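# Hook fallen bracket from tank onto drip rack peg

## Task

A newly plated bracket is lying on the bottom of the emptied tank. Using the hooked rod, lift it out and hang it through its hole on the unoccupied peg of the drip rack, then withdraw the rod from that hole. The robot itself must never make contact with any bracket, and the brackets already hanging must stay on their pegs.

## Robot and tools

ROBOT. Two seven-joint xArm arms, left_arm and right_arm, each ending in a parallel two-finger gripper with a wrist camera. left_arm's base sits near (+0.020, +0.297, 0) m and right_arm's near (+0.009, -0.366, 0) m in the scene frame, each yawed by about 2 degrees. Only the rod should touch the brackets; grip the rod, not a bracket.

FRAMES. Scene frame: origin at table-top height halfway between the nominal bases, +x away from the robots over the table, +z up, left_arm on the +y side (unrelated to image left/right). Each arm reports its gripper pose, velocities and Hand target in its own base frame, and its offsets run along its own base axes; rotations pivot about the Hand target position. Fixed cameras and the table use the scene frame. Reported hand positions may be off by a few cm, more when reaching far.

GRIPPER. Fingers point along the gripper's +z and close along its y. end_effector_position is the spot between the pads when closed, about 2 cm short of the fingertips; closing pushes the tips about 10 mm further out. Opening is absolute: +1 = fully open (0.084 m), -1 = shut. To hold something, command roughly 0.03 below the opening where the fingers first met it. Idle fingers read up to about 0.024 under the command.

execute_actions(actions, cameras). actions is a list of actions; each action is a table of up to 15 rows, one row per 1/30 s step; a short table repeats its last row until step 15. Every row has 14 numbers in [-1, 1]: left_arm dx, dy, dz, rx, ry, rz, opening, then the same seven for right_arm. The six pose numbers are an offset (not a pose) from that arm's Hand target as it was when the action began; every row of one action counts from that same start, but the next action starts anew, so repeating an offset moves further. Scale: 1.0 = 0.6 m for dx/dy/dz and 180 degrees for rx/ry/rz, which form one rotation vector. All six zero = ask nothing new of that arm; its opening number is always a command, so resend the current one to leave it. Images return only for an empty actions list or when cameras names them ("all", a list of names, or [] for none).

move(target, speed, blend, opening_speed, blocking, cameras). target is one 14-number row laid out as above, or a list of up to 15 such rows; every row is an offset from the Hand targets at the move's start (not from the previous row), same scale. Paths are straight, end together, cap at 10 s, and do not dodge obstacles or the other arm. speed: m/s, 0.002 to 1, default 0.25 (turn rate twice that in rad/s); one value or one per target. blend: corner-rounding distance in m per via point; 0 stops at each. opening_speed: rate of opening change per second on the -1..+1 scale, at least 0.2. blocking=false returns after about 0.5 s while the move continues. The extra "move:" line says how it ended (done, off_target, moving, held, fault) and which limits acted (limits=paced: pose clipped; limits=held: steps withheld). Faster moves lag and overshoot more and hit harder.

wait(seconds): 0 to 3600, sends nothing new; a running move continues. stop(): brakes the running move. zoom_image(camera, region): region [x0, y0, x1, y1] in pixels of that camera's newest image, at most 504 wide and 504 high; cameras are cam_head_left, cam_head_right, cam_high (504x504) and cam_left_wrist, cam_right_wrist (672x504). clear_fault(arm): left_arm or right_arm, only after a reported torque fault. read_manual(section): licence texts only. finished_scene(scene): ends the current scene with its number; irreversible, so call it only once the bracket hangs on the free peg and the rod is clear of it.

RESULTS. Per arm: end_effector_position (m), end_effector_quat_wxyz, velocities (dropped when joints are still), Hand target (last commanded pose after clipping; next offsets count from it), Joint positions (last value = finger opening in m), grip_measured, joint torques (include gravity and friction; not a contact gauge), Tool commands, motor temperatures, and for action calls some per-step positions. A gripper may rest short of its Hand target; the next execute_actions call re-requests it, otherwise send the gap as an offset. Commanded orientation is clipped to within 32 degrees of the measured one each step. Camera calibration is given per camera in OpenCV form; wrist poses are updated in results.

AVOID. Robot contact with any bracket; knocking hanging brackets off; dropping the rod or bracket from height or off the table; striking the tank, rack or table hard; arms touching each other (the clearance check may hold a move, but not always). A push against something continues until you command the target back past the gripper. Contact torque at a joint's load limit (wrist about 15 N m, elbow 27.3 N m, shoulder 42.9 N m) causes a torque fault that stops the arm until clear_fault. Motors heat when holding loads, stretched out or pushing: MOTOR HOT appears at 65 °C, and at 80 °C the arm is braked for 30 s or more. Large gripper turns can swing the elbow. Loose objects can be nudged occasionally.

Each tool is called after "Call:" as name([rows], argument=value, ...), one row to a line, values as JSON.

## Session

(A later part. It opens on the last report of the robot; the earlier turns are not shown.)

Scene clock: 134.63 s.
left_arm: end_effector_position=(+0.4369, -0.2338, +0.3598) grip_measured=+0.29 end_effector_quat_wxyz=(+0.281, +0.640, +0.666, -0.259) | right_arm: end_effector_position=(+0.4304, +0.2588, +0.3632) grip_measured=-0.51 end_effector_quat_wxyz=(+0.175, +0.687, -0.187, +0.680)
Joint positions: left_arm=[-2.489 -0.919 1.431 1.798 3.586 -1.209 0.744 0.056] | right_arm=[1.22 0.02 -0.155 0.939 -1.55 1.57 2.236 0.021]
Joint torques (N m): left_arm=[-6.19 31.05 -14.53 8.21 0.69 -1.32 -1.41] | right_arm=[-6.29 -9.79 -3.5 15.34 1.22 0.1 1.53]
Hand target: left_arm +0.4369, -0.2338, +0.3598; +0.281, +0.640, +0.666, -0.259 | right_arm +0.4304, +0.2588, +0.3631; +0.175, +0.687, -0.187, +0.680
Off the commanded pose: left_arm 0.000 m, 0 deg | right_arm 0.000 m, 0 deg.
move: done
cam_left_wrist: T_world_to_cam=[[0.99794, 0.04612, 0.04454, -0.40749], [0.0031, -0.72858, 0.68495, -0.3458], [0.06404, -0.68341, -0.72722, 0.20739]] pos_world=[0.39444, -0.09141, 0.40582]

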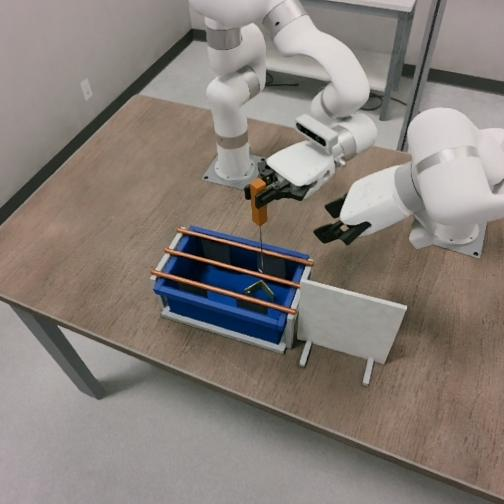

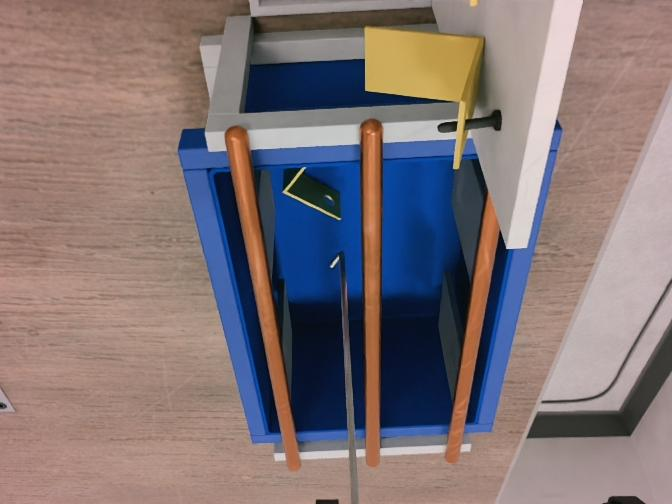

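Call:
move(target=[0,0,0,0,0,0,0.3,0.004,-0.003,-0.11,0,0,0,-0.9], speed=0.08, cameras=["cam_high","cam_left_wrist"])

Call:
zoom_image(camera="cam_left_wrist", region=[260, 140, 400, 280])

Call:
zoom_image(camera="cam_high", region=[220, 240, 300, 320])

Scene clock: 139.23 s.
left_arm: end_effector_position=(+0.4369, -0.2338, +0.3598) grip_measured=+0.29 end_effector_quat_wxyz=(+0.281, +0.640, +0.666, -0.259) | right_arm: end_effector_position=(+0.4328, +0.2570, +0.2972) grip_measured=-0.51 end_effector_quat_wxyz=(+0.175, +0.687, -0.187, +0.680)
Joint positions: left_arm=[-2.489 -0.919 1.431 1.798 3.586 -1.209 0.744 0.056] | right_arm=[1.211 0.141 -0.16 0.901 -1.546 1.545 2.393 0.021]
Joint torques (N m): left_arm=[-5.89 30.67 -14.69 8.15 0.7 -1.24 -1.09] | right_arm=[-6.3 -11.09 -4.44 14.2 1.76 0.32 1.6]
Hand target: left_arm +0.4369, -0.2338, +0.3598; +0.281, +0.640, +0.666, -0.259 | right_arm +0.4328, +0.2570, +0.2971; +0.175, +0.687, -0.187, +0.680
Off the commanded pose: left_arm 0.000 m, 0 deg | right_arm 0.000 m, 0 deg.
move: done
cam_left_wrist: T_world_to_cam=[[0.99794, 0.04612, 0.04454, -0.40749], [0.0031, -0.72858, 0.68495, -0.3458], [0.06404, -0.68341, -0.72722, 0.20739]] pos_world=[0.39444, -0.09141, 0.40582]

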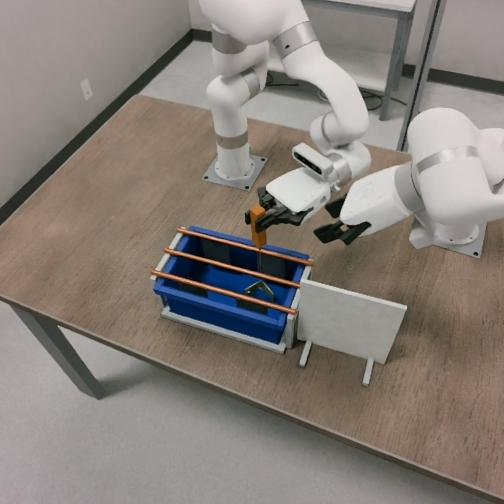

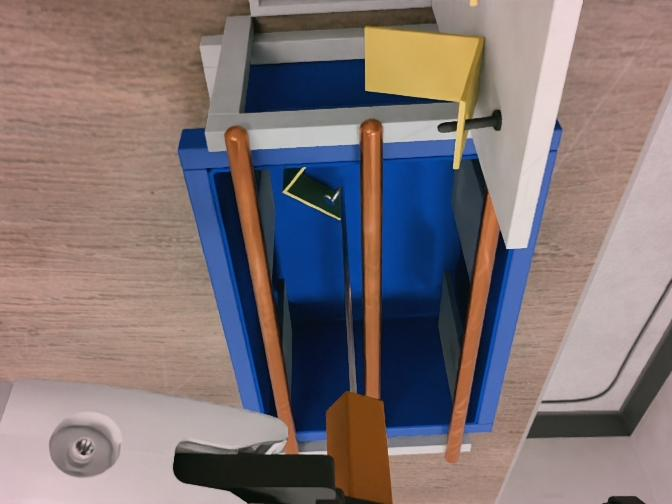

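Scaled by 3.600 from the camera's image (finer frame: 960x720).

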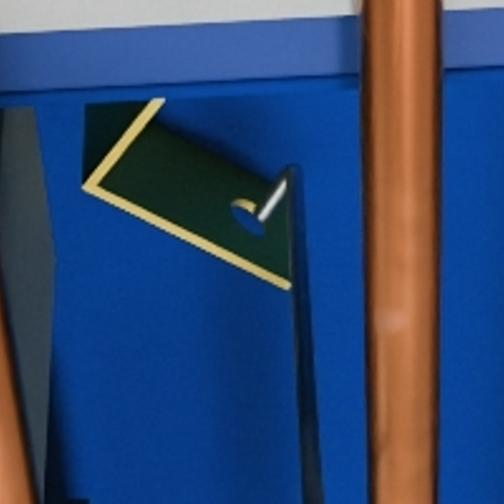

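Scaled by 6.300 from the camera's image (finer frame: 720x720).

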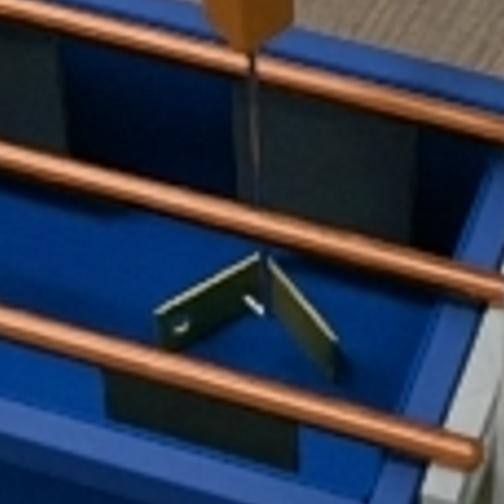

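Call:
move(target=[0,0,0,0,0,0,0.3,0.0005,-0.03,-0.0383,0,0,0,-0.9], speed=0.06, cameras=["cam_high","cam_left_wrist"])

Call:
zoom_image(camera="cam_left_wrist", region=[270, 150, 370, 250])

Call:
zoom_image(camera="cam_high", region=[230, 260, 290, 320])

Scene clock: 146.00 s.
left_arm: end_effector_position=(+0.4369, -0.2338, +0.3598) grip_measured=+0.29 end_effector_quat_wxyz=(+0.281, +0.640, +0.666, -0.259) | right_arm: end_effector_position=(+0.4331, +0.2390, +0.2742) grip_measured=-0.51 end_effector_quat_wxyz=(+0.175, +0.687, -0.187, +0.680)
Joint positions: left_arm=[-2.489 -0.919 1.431 1.798 3.586 -1.209 0.744 0.056] | right_arm=[1.198 0.148 -0.171 0.841 -1.565 1.526 2.459 0.021]
Joint torques (N m): left_arm=[-6 29.6 -14.58 8.03 0.62 -1.14 -0.69] | right_arm=[-6.06 -10.77 -4.56 13.17 -3.1 0.36 1.47]
Hand target: left_arm +0.4369, -0.2338, +0.3598; +0.281, +0.640, +0.666, -0.259 | right_arm +0.4331, +0.2390, +0.2742; +0.175, +0.687, -0.187, +0.680
Off the commanded pose: left_arm 0.000 m, 0 deg | right_arm 0.000 m, 0 deg.
move: done
cam_left_wrist: T_world_to_cam=[[0.99794, 0.04612, 0.04454, -0.40749], [0.0031, -0.72858, 0.68495, -0.3458], [0.06404, -0.68341, -0.72722, 0.20739]] pos_world=[0.39444, -0.09141, 0.40582]

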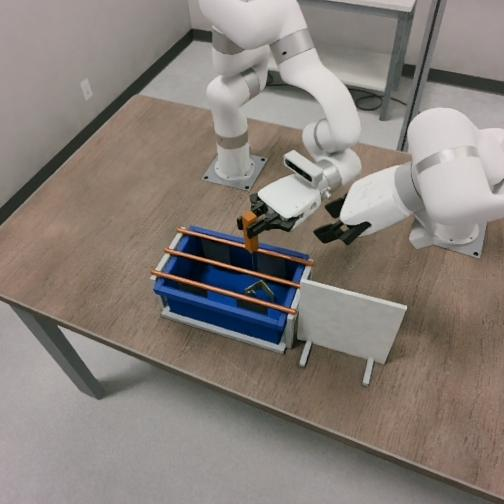

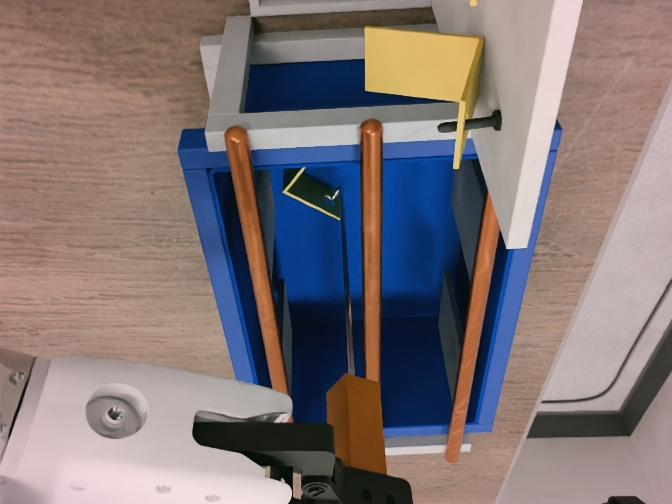

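Scaled by 5.040 from the camera's image (finer frame: 960x720).

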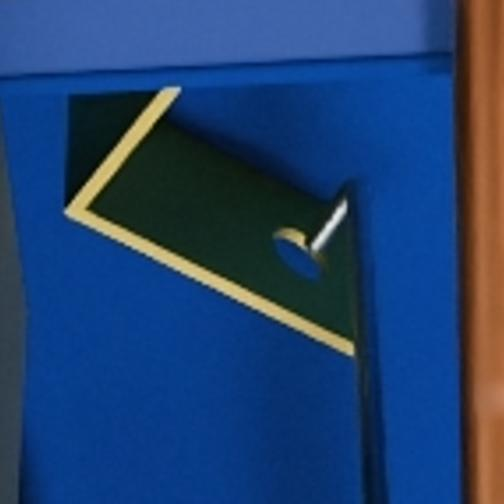

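Scaled by 8.400 from the camera's image (finer frame: 720x720).

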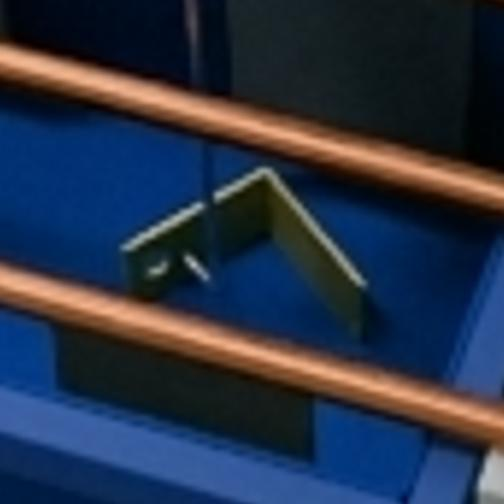

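Call:
move(target=[0,0,0,0,0,0,0.3,0.0045,-0.0035,-0.0138,0,0,0,-0.9], speed=0.05, cameras=["cam_high","cam_left_wrist"])

Call:
zoom_image(camera="cam_left_wrist", region=[270, 150, 370, 250])

Call:
zoom_image(camera="cam_high", region=[230, 260, 290, 320])

Scene clock: 149.53 s.
left_arm: end_effector_position=(+0.4369, -0.2338, +0.3598) grip_measured=+0.29 end_effector_quat_wxyz=(+0.281, +0.640, +0.666, -0.259) | right_arm: end_effector_position=(+0.4358, +0.2369, +0.2659) grip_measured=-0.51 end_effector_quat_wxyz=(+0.175, +0.687, -0.187, +0.680)
Joint positions: left_arm=[-2.489 -0.919 1.431 1.798 3.586 -1.209 0.744 0.056] | right_arm=[1.192 0.167 -0.175 0.839 -1.57 1.517 2.48 0.021]
Joint torques (N m): left_arm=[-5.98 29.55 -14.57 7.89 0.8 -1.09 -0.2] | right_arm=[-6.13 -11.03 -4.72 14.01 -3.01 0.5 1.49]
Hand target: left_arm +0.4369, -0.2338, +0.3598; +0.281, +0.640, +0.666, -0.259 | right_arm +0.4358, +0.2369, +0.2659; +0.175, +0.687, -0.187, +0.680
Off the commanded pose: left_arm 0.000 m, 0 deg | right_arm 0.000 m, 0 deg.
move: done
cam_left_wrist: T_world_to_cam=[[0.99794, 0.04612, 0.04454, -0.40749], [0.0031, -0.72858, 0.68495, -0.3458], [0.06404, -0.68341, -0.72722, 0.20739]] pos_world=[0.39444, -0.09141, 0.40582]

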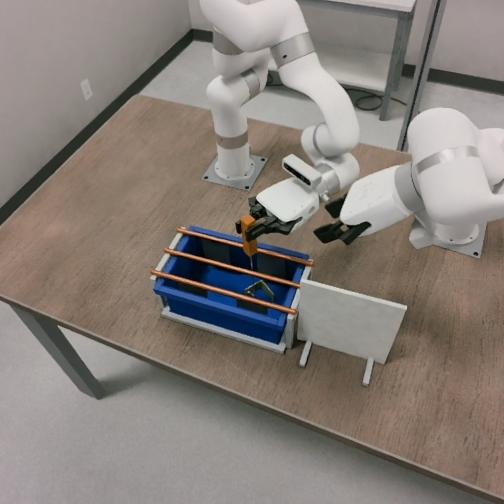

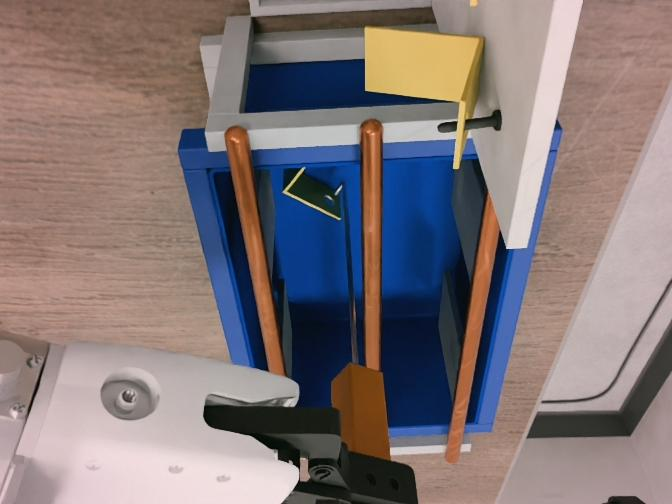

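Scaled by 5.040 from the camera's image (finer frame: 960x720).

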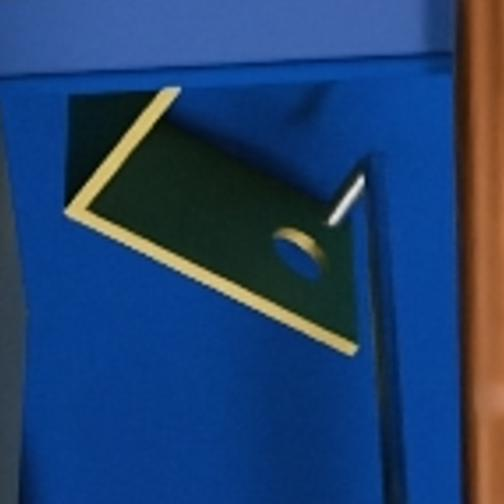

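Scaled by 8.400 from the camera's image (finer frame: 720x720).

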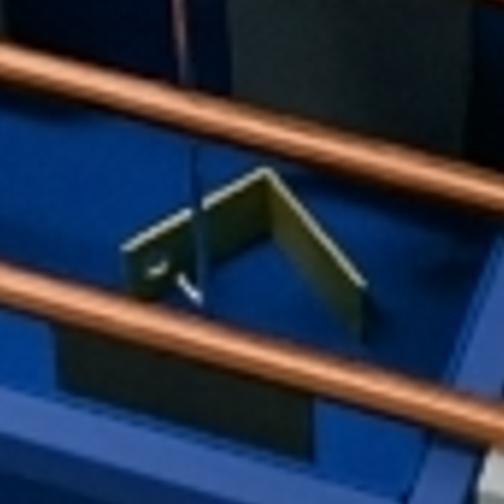

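Call:
move(target=[0,0,0,0,0,0,0.3,-0.0078,-0.0118,-0.0033,0,0,0,-0.9], speed=0.04, cameras=["cam_high","cam_left_wrist"])

Call:
zoom_image(camera="cam_left_wrist", region=[270, 150, 370, 250])

Call:
zoom_image(camera="cam_high", region=[230, 260, 290, 320])

Scene clock: 155.03 s.
left_arm: end_effector_position=(+0.4369, -0.2338, +0.3598) grip_measured=+0.29 end_effector_quat_wxyz=(+0.281, +0.640, +0.666, -0.259) | right_arm: end_effector_position=(+0.4312, +0.2298, +0.2639) grip_measured=-0.51 end_effector_quat_wxyz=(+0.175, +0.687, -0.187, +0.680)
Joint positions: left_arm=[-2.489 -0.919 1.431 1.798 3.586 -1.209 0.744 0.056] | right_arm=[1.194 0.148 -0.175 0.809 -1.572 1.521 2.491 0.021]
Joint torques (N m): left_arm=[-5.65 28.97 -15.02 8.2 0.74 -1.11 0.22] | right_arm=[6.52 -22.94 1.93 12.79 -3 2.75 1.48]
Hand target: left_arm +0.4369, -0.2338, +0.3598; +0.281, +0.640, +0.666, -0.259 | right_arm +0.4311, +0.2298, +0.2639; +0.175, +0.687, -0.187, +0.680
Off the commanded pose: left_arm 0.000 m, 0 deg | right_arm 0.000 m, 0 deg.
move: done
cam_left_wrist: T_world_to_cam=[[0.99794, 0.04612, 0.04454, -0.40749], [0.0031, -0.72858, 0.68495, -0.3458], [0.06404, -0.68341, -0.72722, 0.20739]] pos_world=[0.39444, -0.09141, 0.40582]

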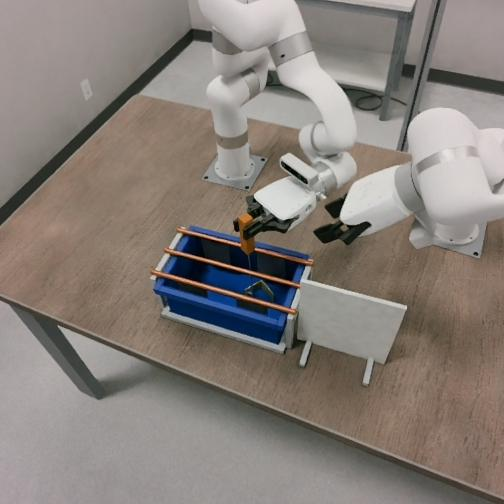

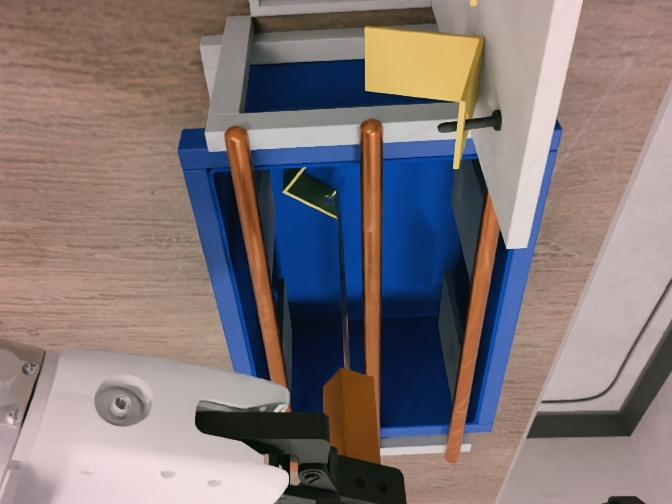

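Scaled by 5.040 from the camera's image (finer frame: 960x720).

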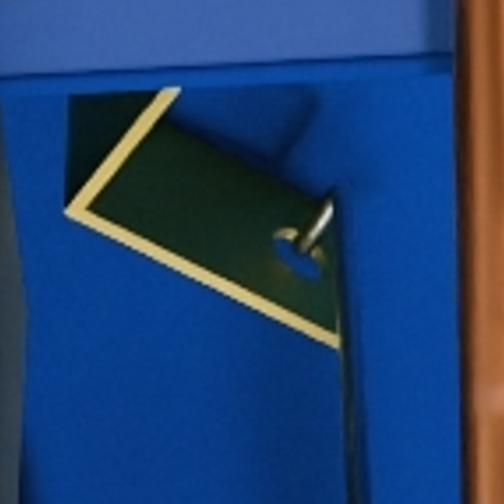

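Scaled by 8.400 from the camera's image (finer frame: 720x720).

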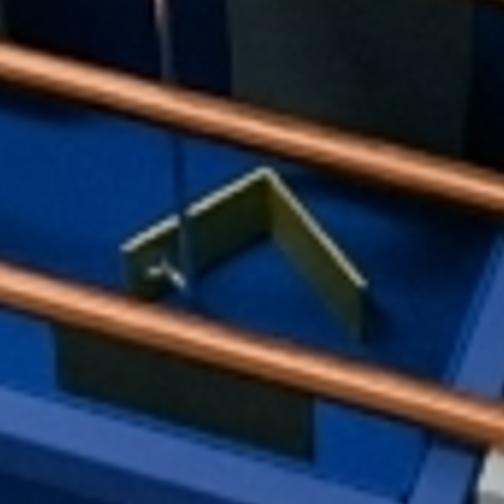

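Call:
move(target=[0,0,0,0,0,0,0.3,-0.0085,-0.0118,-0.001,0,0,0,-0.9], speed=0.04, cameras=["cam_high","cam_left_wrist"])

Call:
zoom_image(camera="cam_left_wrist", region=[270, 150, 370, 250])

Call:
zoom_image(camera="cam_high", region=[230, 260, 290, 320])

Scene clock: 158.73 s.
left_arm: end_effector_position=(+0.4369, -0.2338, +0.3598) grip_measured=+0.29 end_effector_quat_wxyz=(+0.281, +0.640, +0.666, -0.259) | right_arm: end_effector_position=(+0.4260, +0.2227, +0.2633) grip_measured=-0.51 end_effector_quat_wxyz=(+0.175, +0.687, -0.187, +0.680)
Joint positions: left_arm=[-2.489 -0.919 1.431 1.798 3.586 -1.209 0.744 0.056] | right_arm=[1.196 0.125 -0.174 0.778 -1.573 1.525 2.5 0.021]
Joint torques (N m): left_arm=[-5.55 28.6 -14.82 7.98 0.48 -1.12 0.49] | right_arm=[6.64 -22.73 2.06 12.69 -3.08 2.75 1.5]
Hand target: left_arm +0.4369, -0.2338, +0.3598; +0.281, +0.640, +0.666, -0.259 | right_arm +0.4260, +0.2227, +0.2633; +0.175, +0.687, -0.187, +0.680
Off the commanded pose: left_arm 0.000 m, 0 deg | right_arm 0.000 m, 0 deg.
move: done
cam_left_wrist: T_world_to_cam=[[0.99794, 0.04612, 0.04454, -0.40749], [0.0031, -0.72858, 0.68495, -0.3458], [0.06404, -0.68341, -0.72722, 0.20739]] pos_world=[0.39444, -0.09141, 0.40582]

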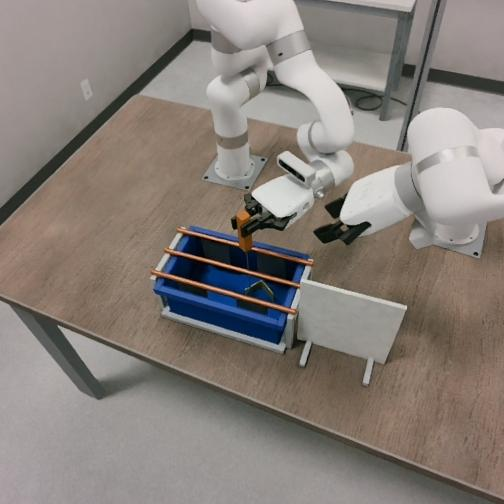

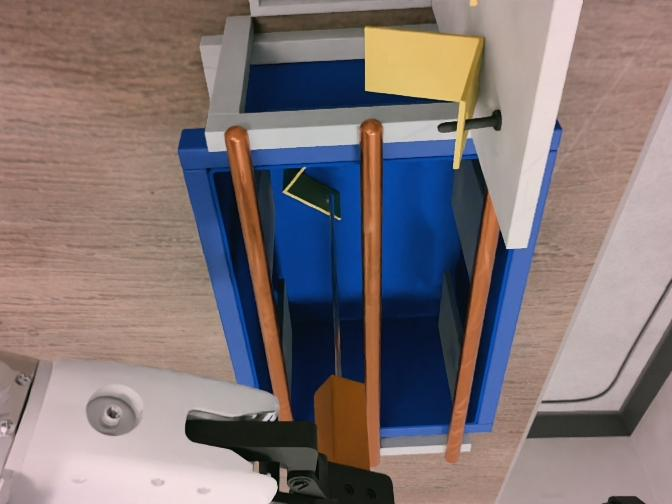

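Scaled by 5.040 from the camera's image (finer frame: 960x720).

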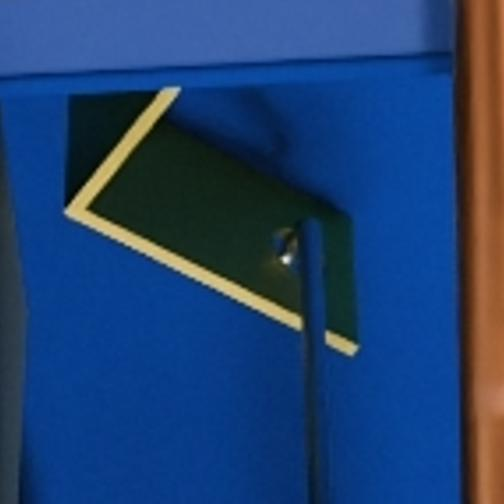

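Scaled by 8.400 from the camera's image (finer frame: 720x720).

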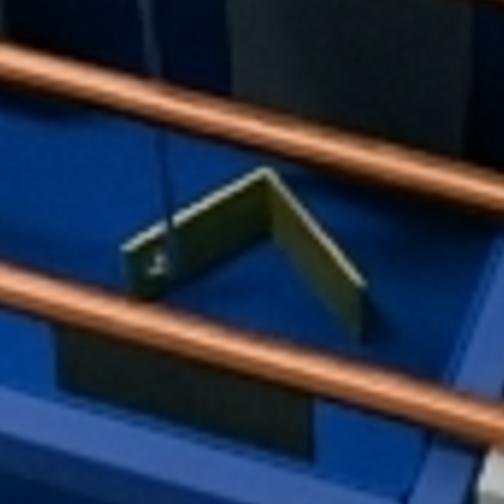

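Call:
move([
  [0,0,0,0,0,0,0.3,-0.0012,-0.002,0,0,0,0,-0.9],
  [0,0,0,0,0,0,0.3,-0.0012,-0.002,0.018,0,0,0,-0.9],
], speed=0.03, cameras=["cam_high","cam_left_wrist"])

Call:
zoom_image(camera="cam_left_wrist", region=[270, 150, 370, 250])

Call:
zoom_image(camera="cam_high", region=[230, 260, 290, 320])

Scene clock: 162.07 s.
left_arm: end_effector_position=(+0.4369, -0.2338, +0.3598) grip_measured=+0.29 end_effector_quat_wxyz=(+0.281, +0.640, +0.666, -0.259) | right_arm: end_effector_position=(+0.4253, +0.2215, +0.2741) grip_measured=-0.51 end_effector_quat_wxyz=(+0.175, +0.687, -0.187, +0.680)
Joint positions: left_arm=[-2.489 -0.919 1.431 1.798 3.586 -1.209 0.744 0.056] | right_arm=[1.197 0.095 -0.174 0.774 -1.575 1.53 2.474 0.021]
Joint torques (N m): left_arm=[-5.7 28.08 -14.99 7.59 0.63 -1.13 0.74] | right_arm=[6.5 -22.38 -1 18.1 -3.04 2.83 -1.32]
Hand target: left_arm +0.4369, -0.2338, +0.3598; +0.281, +0.640, +0.666, -0.259 | right_arm +0.4253, +0.2215, +0.2741; +0.175, +0.687, -0.187, +0.680
Off the commanded pose: left_arm 0.000 m, 0 deg | right_arm 0.000 m, 0 deg.
move: done
cam_left_wrist: T_world_to_cam=[[0.99794, 0.04612, 0.04454, -0.40749], [0.0031, -0.72858, 0.68495, -0.3458], [0.06404, -0.68341, -0.72722, 0.20739]] pos_world=[0.39444, -0.09141, 0.40582]

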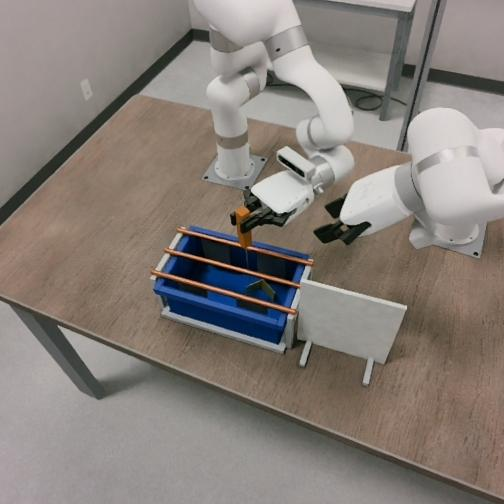

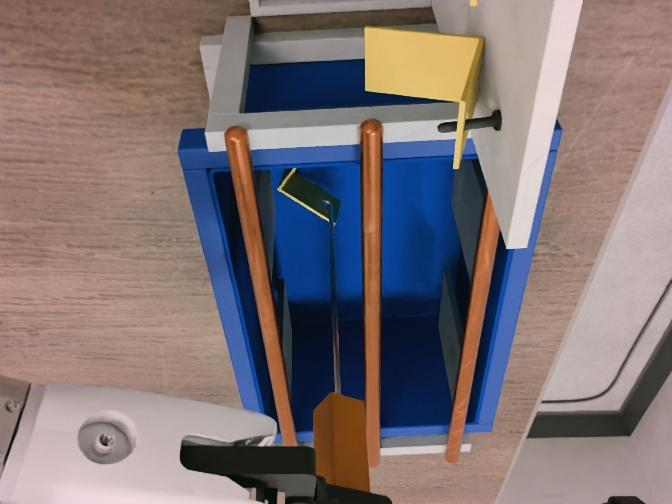

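Scaled by 5.040 from the camera's image (finer frame: 960x720).

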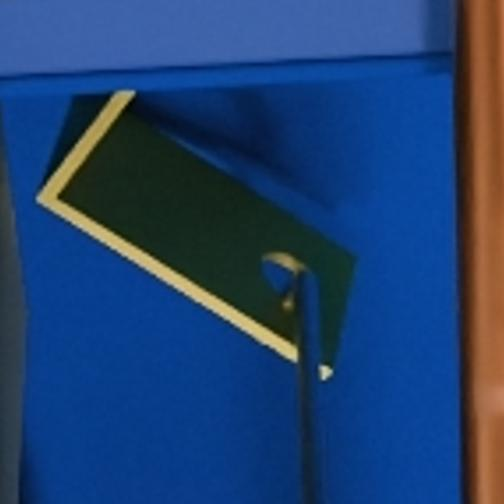

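Scaled by 8.400 from the camera's image (finer frame: 720x720).

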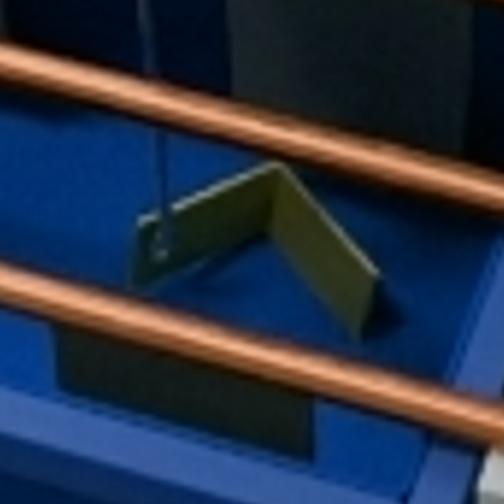

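Call:
move(target=[0,0,0,0,0,0,0.3,-0.006,-0.035,0.055,0,0,0,-0.9], speed=0.04, cameras=["cam_high","cam_left_wrist"])

Call:
zoom_image(camera="cam_left_wrist", region=[250, 150, 390, 290])

Call:
zoom_image(camera="cam_high", region=[210, 240, 290, 320])

Scene clock: 167.43 s.
left_arm: end_effector_position=(+0.4369, -0.2338, +0.3598) grip_measured=+0.29 end_effector_quat_wxyz=(+0.281, +0.640, +0.666, -0.259) | right_arm: end_effector_position=(+0.4217, +0.2005, +0.3071) grip_measured=-0.51 end_effector_quat_wxyz=(+0.175, +0.687, -0.187, +0.680)
Joint positions: left_arm=[-2.489 -0.919 1.431 1.798 3.586 -1.209 0.744 0.056] | right_arm=[1.189 -0.043 -0.184 0.713 -1.601 1.535 2.399 0.021]
Joint torques (N m): left_arm=[-5.42 27.09 -15.14 7.82 0.63 -1.16 1.16] | right_arm=[-6.18 -20.29 -3.1 14.2 -3.21 2.73 -1.3]
Hand target: left_arm +0.4369, -0.2338, +0.3598; +0.281, +0.640, +0.666, -0.259 | right_arm +0.4217, +0.2005, +0.3071; +0.175, +0.687, -0.187, +0.680
Off the commanded pose: left_arm 0.000 m, 0 deg | right_arm 0.000 m, 0 deg.
move: done
cam_left_wrist: T_world_to_cam=[[0.99794, 0.04612, 0.04454, -0.40749], [0.0031, -0.72858, 0.68495, -0.3458], [0.06404, -0.68341, -0.72722, 0.20739]] pos_world=[0.39444, -0.09141, 0.40582]

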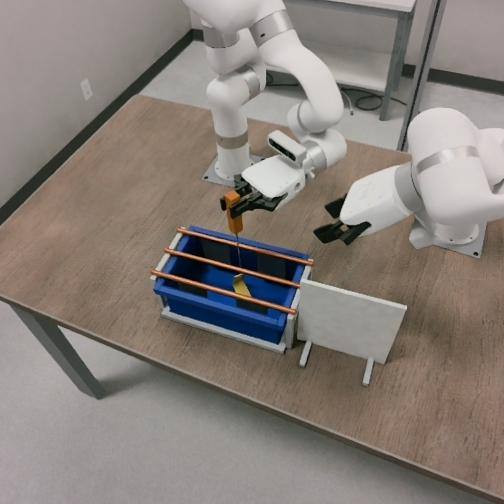

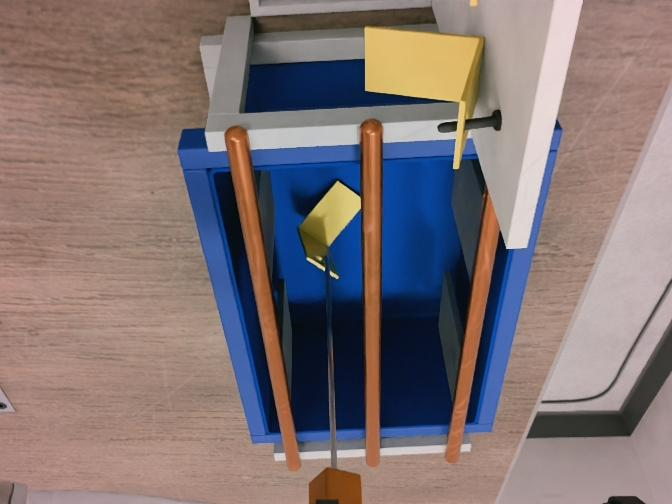

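Scaled by 3.600 from the camera's image (finer frame: 960x720).

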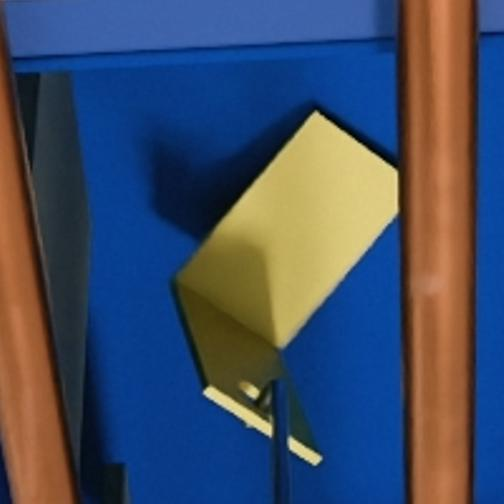

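Scaled by 6.300 from the camera's image (finer frame: 720x720).

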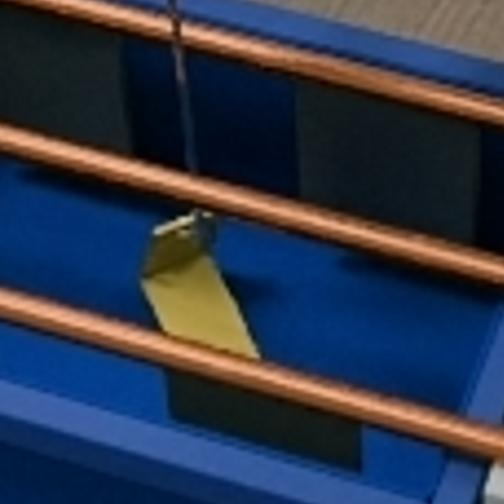

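Call:
move(target=[0,0,0,0,0,0,0.3,0,-0.01,0.01,0,0,0.18,-0.9], speed=0.08, cameras=["cam_high","cam_left_wrist"])

Call:
zoom_image(camera="cam_left_wrist", region=[230, 120, 420, 310])

Scene clock: 173.90 s.
left_arm: end_effector_position=(+0.4369, -0.2338, +0.3598) grip_measured=+0.29 end_effector_quat_wxyz=(+0.281, +0.640, +0.666, -0.259) | right_arm: end_effector_position=(+0.4217, +0.1945, +0.3131) grip_measured=-0.51 end_effector_quat_wxyz=(-0.021, +0.712, +0.012, +0.702)
Joint positions: left_arm=[-2.489 -0.919 1.431 1.798 3.586 -1.209 0.744 0.056] | right_arm=[1.055 -0.495 -0.355 0.355 -2.323 1.045 2.459 0.021]
Joint torques (N m): left_arm=[-5.23 26.78 -15.21 7.46 0.27 -0.97 1.38] | right_arm=[-6.09 -12.84 0.62 15.81 -2.83 0.42 1.51]
Hand target: left_arm +0.4369, -0.2338, +0.3598; +0.281, +0.640, +0.666, -0.259 | right_arm +0.4217, +0.1945, +0.3131; -0.021, +0.712, +0.012, +0.702
Off the commanded pose: left_arm 0.000 m, 0 deg | right_arm 0.000 m, 0 deg.
move: done
cam_left_wrist: T_world_to_cam=[[0.99794, 0.04612, 0.04454, -0.40749], [0.0031, -0.72858, 0.68495, -0.3458], [0.06404, -0.68341, -0.72722, 0.20739]] pos_world=[0.39444, -0.09141, 0.40582]

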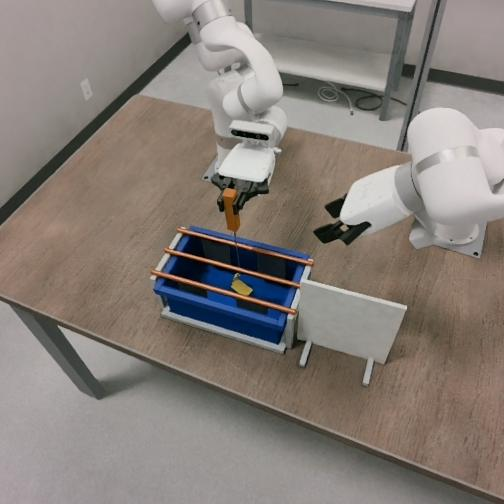

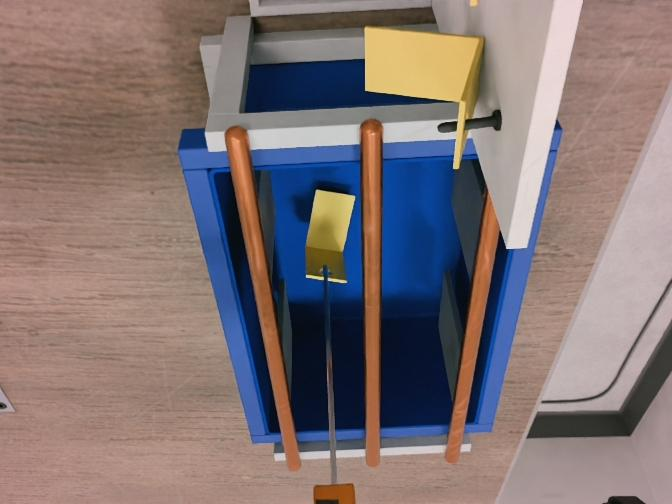

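Scaled by 2.653 from the camera's image (finer frame: 960x720).

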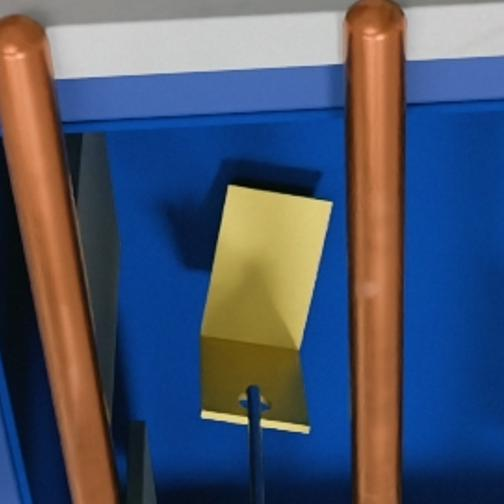

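Call:
move(target=[0,0,0,0,0,0,0.3,0,0,0.07,0,0,0.035,-0.9], speed=0.05, cameras=["cam_high","cam_left_wrist"])

Call:
zoom_image(camera="cam_left_wrist", region=[230, 170, 420, 360])

Call:
zoom_image(camera="cam_high", region=[190, 200, 310, 320])

Scene clock: 178.33 s.
left_arm: end_effector_position=(+0.4369, -0.2338, +0.3598) grip_measured=+0.29 end_effector_quat_wxyz=(+0.281, +0.640, +0.666, -0.259) | right_arm: end_effector_position=(+0.4217, +0.1945, +0.3551) grip_measured=-0.51 end_effector_quat_wxyz=(-0.060, +0.710, +0.051, +0.700)
Joint positions: left_arm=[-2.489 -0.919 1.431 1.798 3.586 -1.209 0.744 0.056] | right_arm=[1.01 -0.645 -0.406 0.389 -2.428 0.838 2.361 0.021]
Joint torques (N m): left_arm=[-4.85 25.85 -15.18 7.5 0.36 -0.77 1.38] | right_arm=[-6.22 -10.82 1.87 21.72 -2.52 0.34 -1.33]
Hand target: left_arm +0.4369, -0.2338, +0.3598; +0.281, +0.640, +0.666, -0.259 | right_arm +0.4217, +0.1945, +0.3551; -0.060, +0.710, +0.051, +0.700
Off the commanded pose: left_arm 0.000 m, 0 deg | right_arm 0.000 m, 0 deg.
move: done
cam_left_wrist: T_world_to_cam=[[0.99794, 0.04612, 0.04454, -0.40749], [0.0031, -0.72858, 0.68495, -0.3458], [0.06404, -0.68341, -0.72722, 0.20739]] pos_world=[0.39444, -0.09141, 0.40582]

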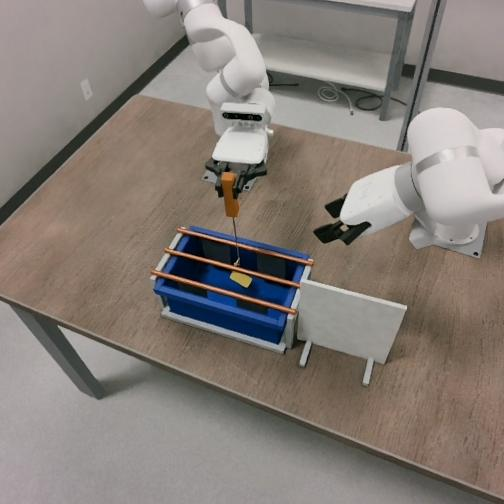

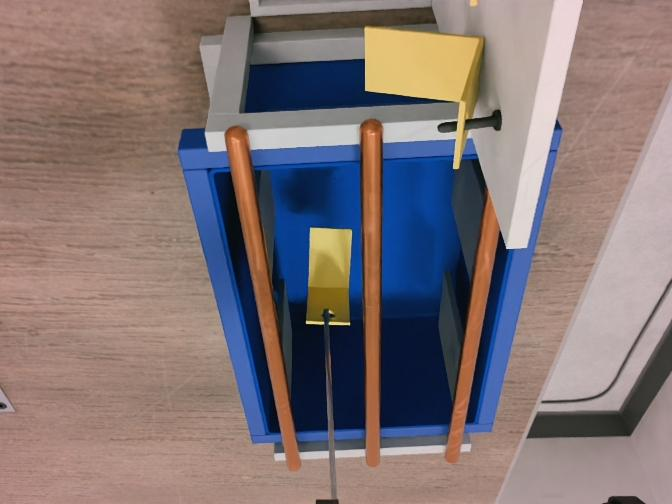

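Scaled by 2.653 from the camera's image (finer frame: 960x720).

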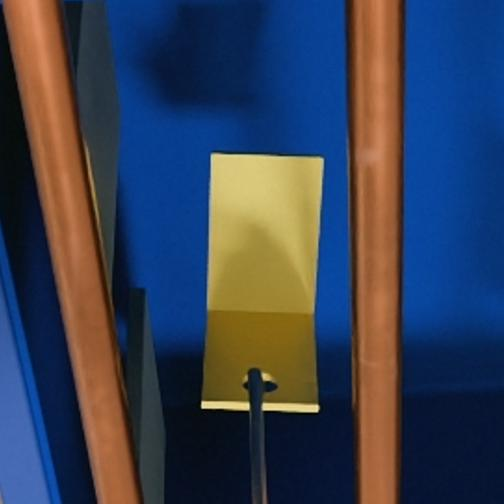

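Scaled by 4.200 from the camera's image (finer frame: 720x720).

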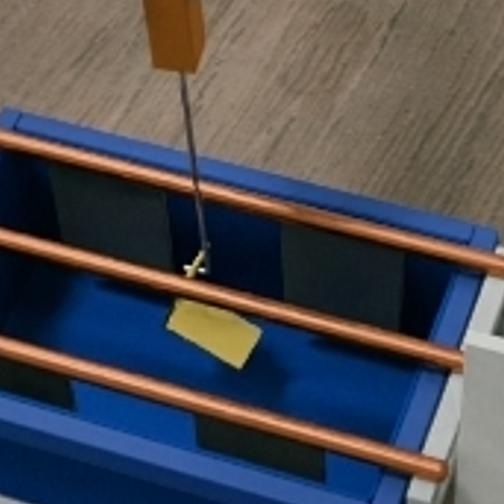

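Call:
move(target=[0,0,0,0,0,0,0.3,0.002,0,0.18,0,0,0,-0.9], speed=0.05, cameras=["cam_high","cam_left_wrist"])

Call:
zoom_image(camera="cam_high", region=[190, 170, 310, 290])

Scene clock: 182.77 s.
left_arm: end_effector_position=(+0.4369, -0.2338, +0.3598) grip_measured=+0.29 end_effector_quat_wxyz=(+0.281, +0.640, +0.666, -0.259) | right_arm: end_effector_position=(+0.4229, +0.1945, +0.4631) grip_measured=-0.51 end_effector_quat_wxyz=(-0.060, +0.710, +0.051, +0.700)
Joint positions: left_arm=[-2.489 -0.919 1.431 1.798 3.586 -1.209 0.744 0.056] | right_arm=[0.956 -0.745 -0.34 0.581 -2.15 0.652 2.015 0.021]
Joint torques (N m): left_arm=[-4.76 25.67 -15.24 7.48 0.01 -0.84 1.36] | right_arm=[-6.27 -10.03 8.68 22.85 2.78 -0.26 -1.32]
Hand target: left_arm +0.4369, -0.2338, +0.3598; +0.281, +0.640, +0.666, -0.259 | right_arm +0.4229, +0.1945, +0.4631; -0.060, +0.710, +0.051, +0.700
Off the commanded pose: left_arm 0.000 m, 0 deg | right_arm 0.000 m, 0 deg.
move: done
cam_left_wrist: T_world_to_cam=[[0.99794, 0.04612, 0.04454, -0.40749], [0.0031, -0.72858, 0.68495, -0.3458], [0.06404, -0.68341, -0.72722, 0.20739]] pos_world=[0.39444, -0.09141, 0.40582]

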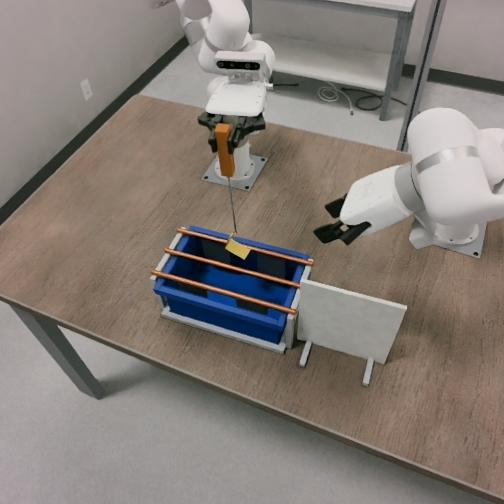

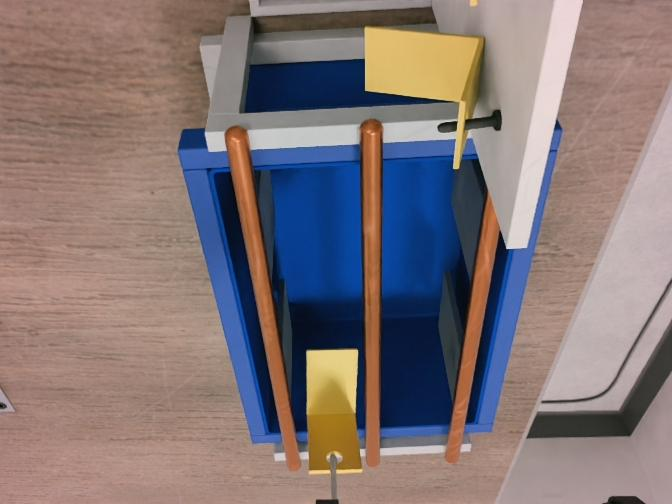

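Scaled by 4.200 from the camera's image (finer frame: 720x720).

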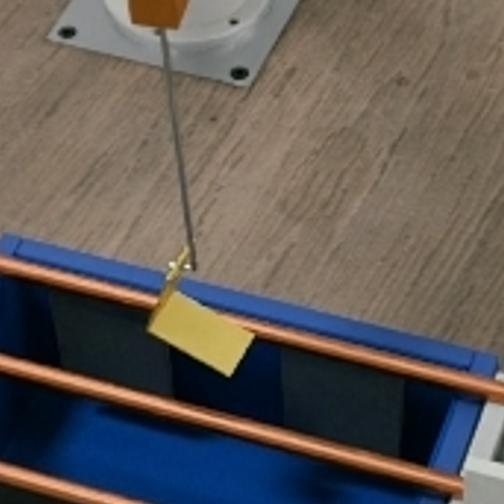

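Call:
move([
  [-0.1,0.15,0.12,0.117,-0.197,-0.148,0.3,0,0,0.06,0,0,0,-0.9],
  [-0.2,0.3,0.1,0.234,-0.393,-0.295,0.3,0,0,0.06,0,0,0,-0.9],
  [-0.294,0.415,0.0,0.351,-0.590,-0.443,0.3,0,0,0.06,0,0,0,-0.9],
], speed=0.3, blend=[0.04,0.04,0], cameras=["cam_high","cam_left_wrist","cam_head_right"])

Scene clock: 193.60 s.
left_arm: end_effector_position=(+0.2605, +0.0152, +0.3598) grip_measured=+0.29 end_effector_quat_wxyz=(+0.143, +0.823, -0.232, +0.498) | right_arm: end_effector_position=(+0.4229, +0.1945, +0.4991) grip_measured=-0.51 end_effector_quat_wxyz=(-0.060, +0.710, +0.051, +0.700)
Joint positions: left_arm=[-1.599 -1.771 0.242 0.484 4.225 -1.426 2.464 0.056] | right_arm=[0.944 -0.751 -0.321 0.654 -2.041 0.611 1.894 0.021]
Joint torques (N m): left_arm=[-6.03 11.99 -8.03 4.71 -0.51 -0.65 1.6] | right_arm=[-5.91 -7.37 8.11 22.8 2.84 -0.27 -1.27]
Motor temperatures (°C): left_arm=[30 31 38 38 32 34 31] | right_arm=[33 34 32 38 36 39 36]
Hand target: left_arm +0.2605, +0.0152, +0.3598; +0.143, +0.823, -0.232, +0.498 | right_arm +0.4229, +0.1945, +0.4991; -0.060, +0.710, +0.051, +0.700
Off the commanded pose: left_arm 0.000 m, 0 deg | right_arm 0.000 m, 0 deg.
move: done
cam_left_wrist: T_world_to_cam=[[-0.54806, -0.83642, -0.00509, 0.19108], [-0.363, 0.24333, -0.89946, 0.48676], [0.75357, -0.49111, -0.43698, 0.10186]] pos_world=[0.20466, 0.0914, 0.4833]
Images, in order (width x height): cam_head_right 504x504, cam_high 504x504, cam_left_wrist 672x504.

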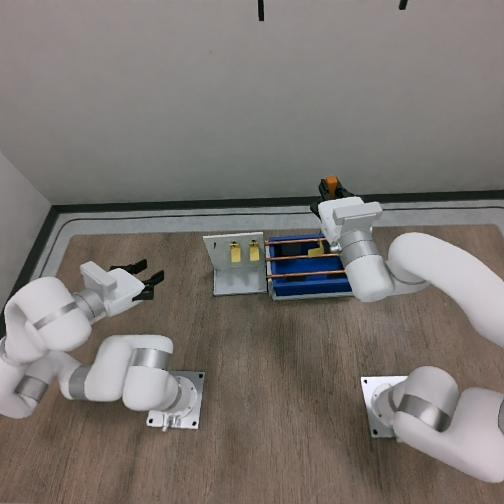

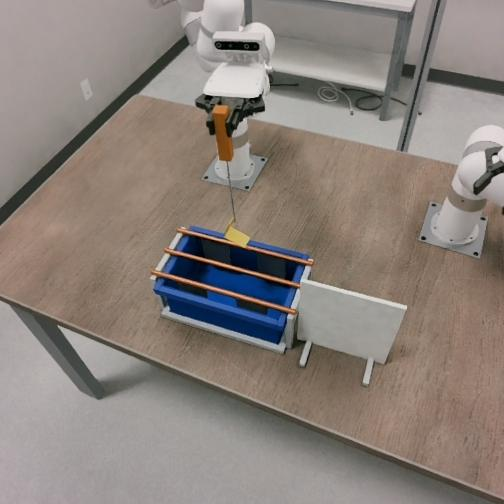

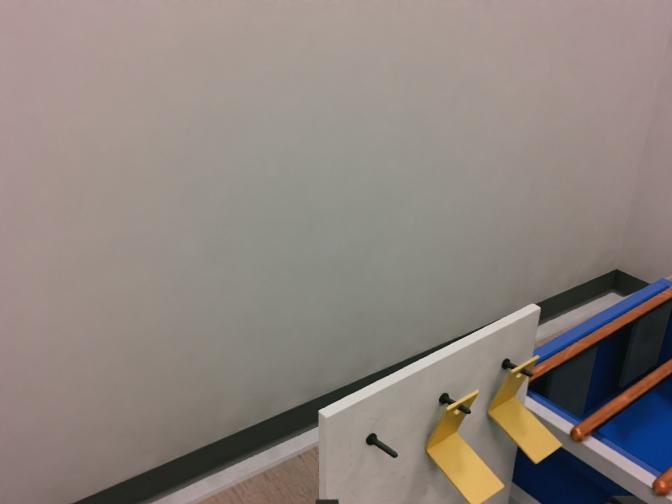

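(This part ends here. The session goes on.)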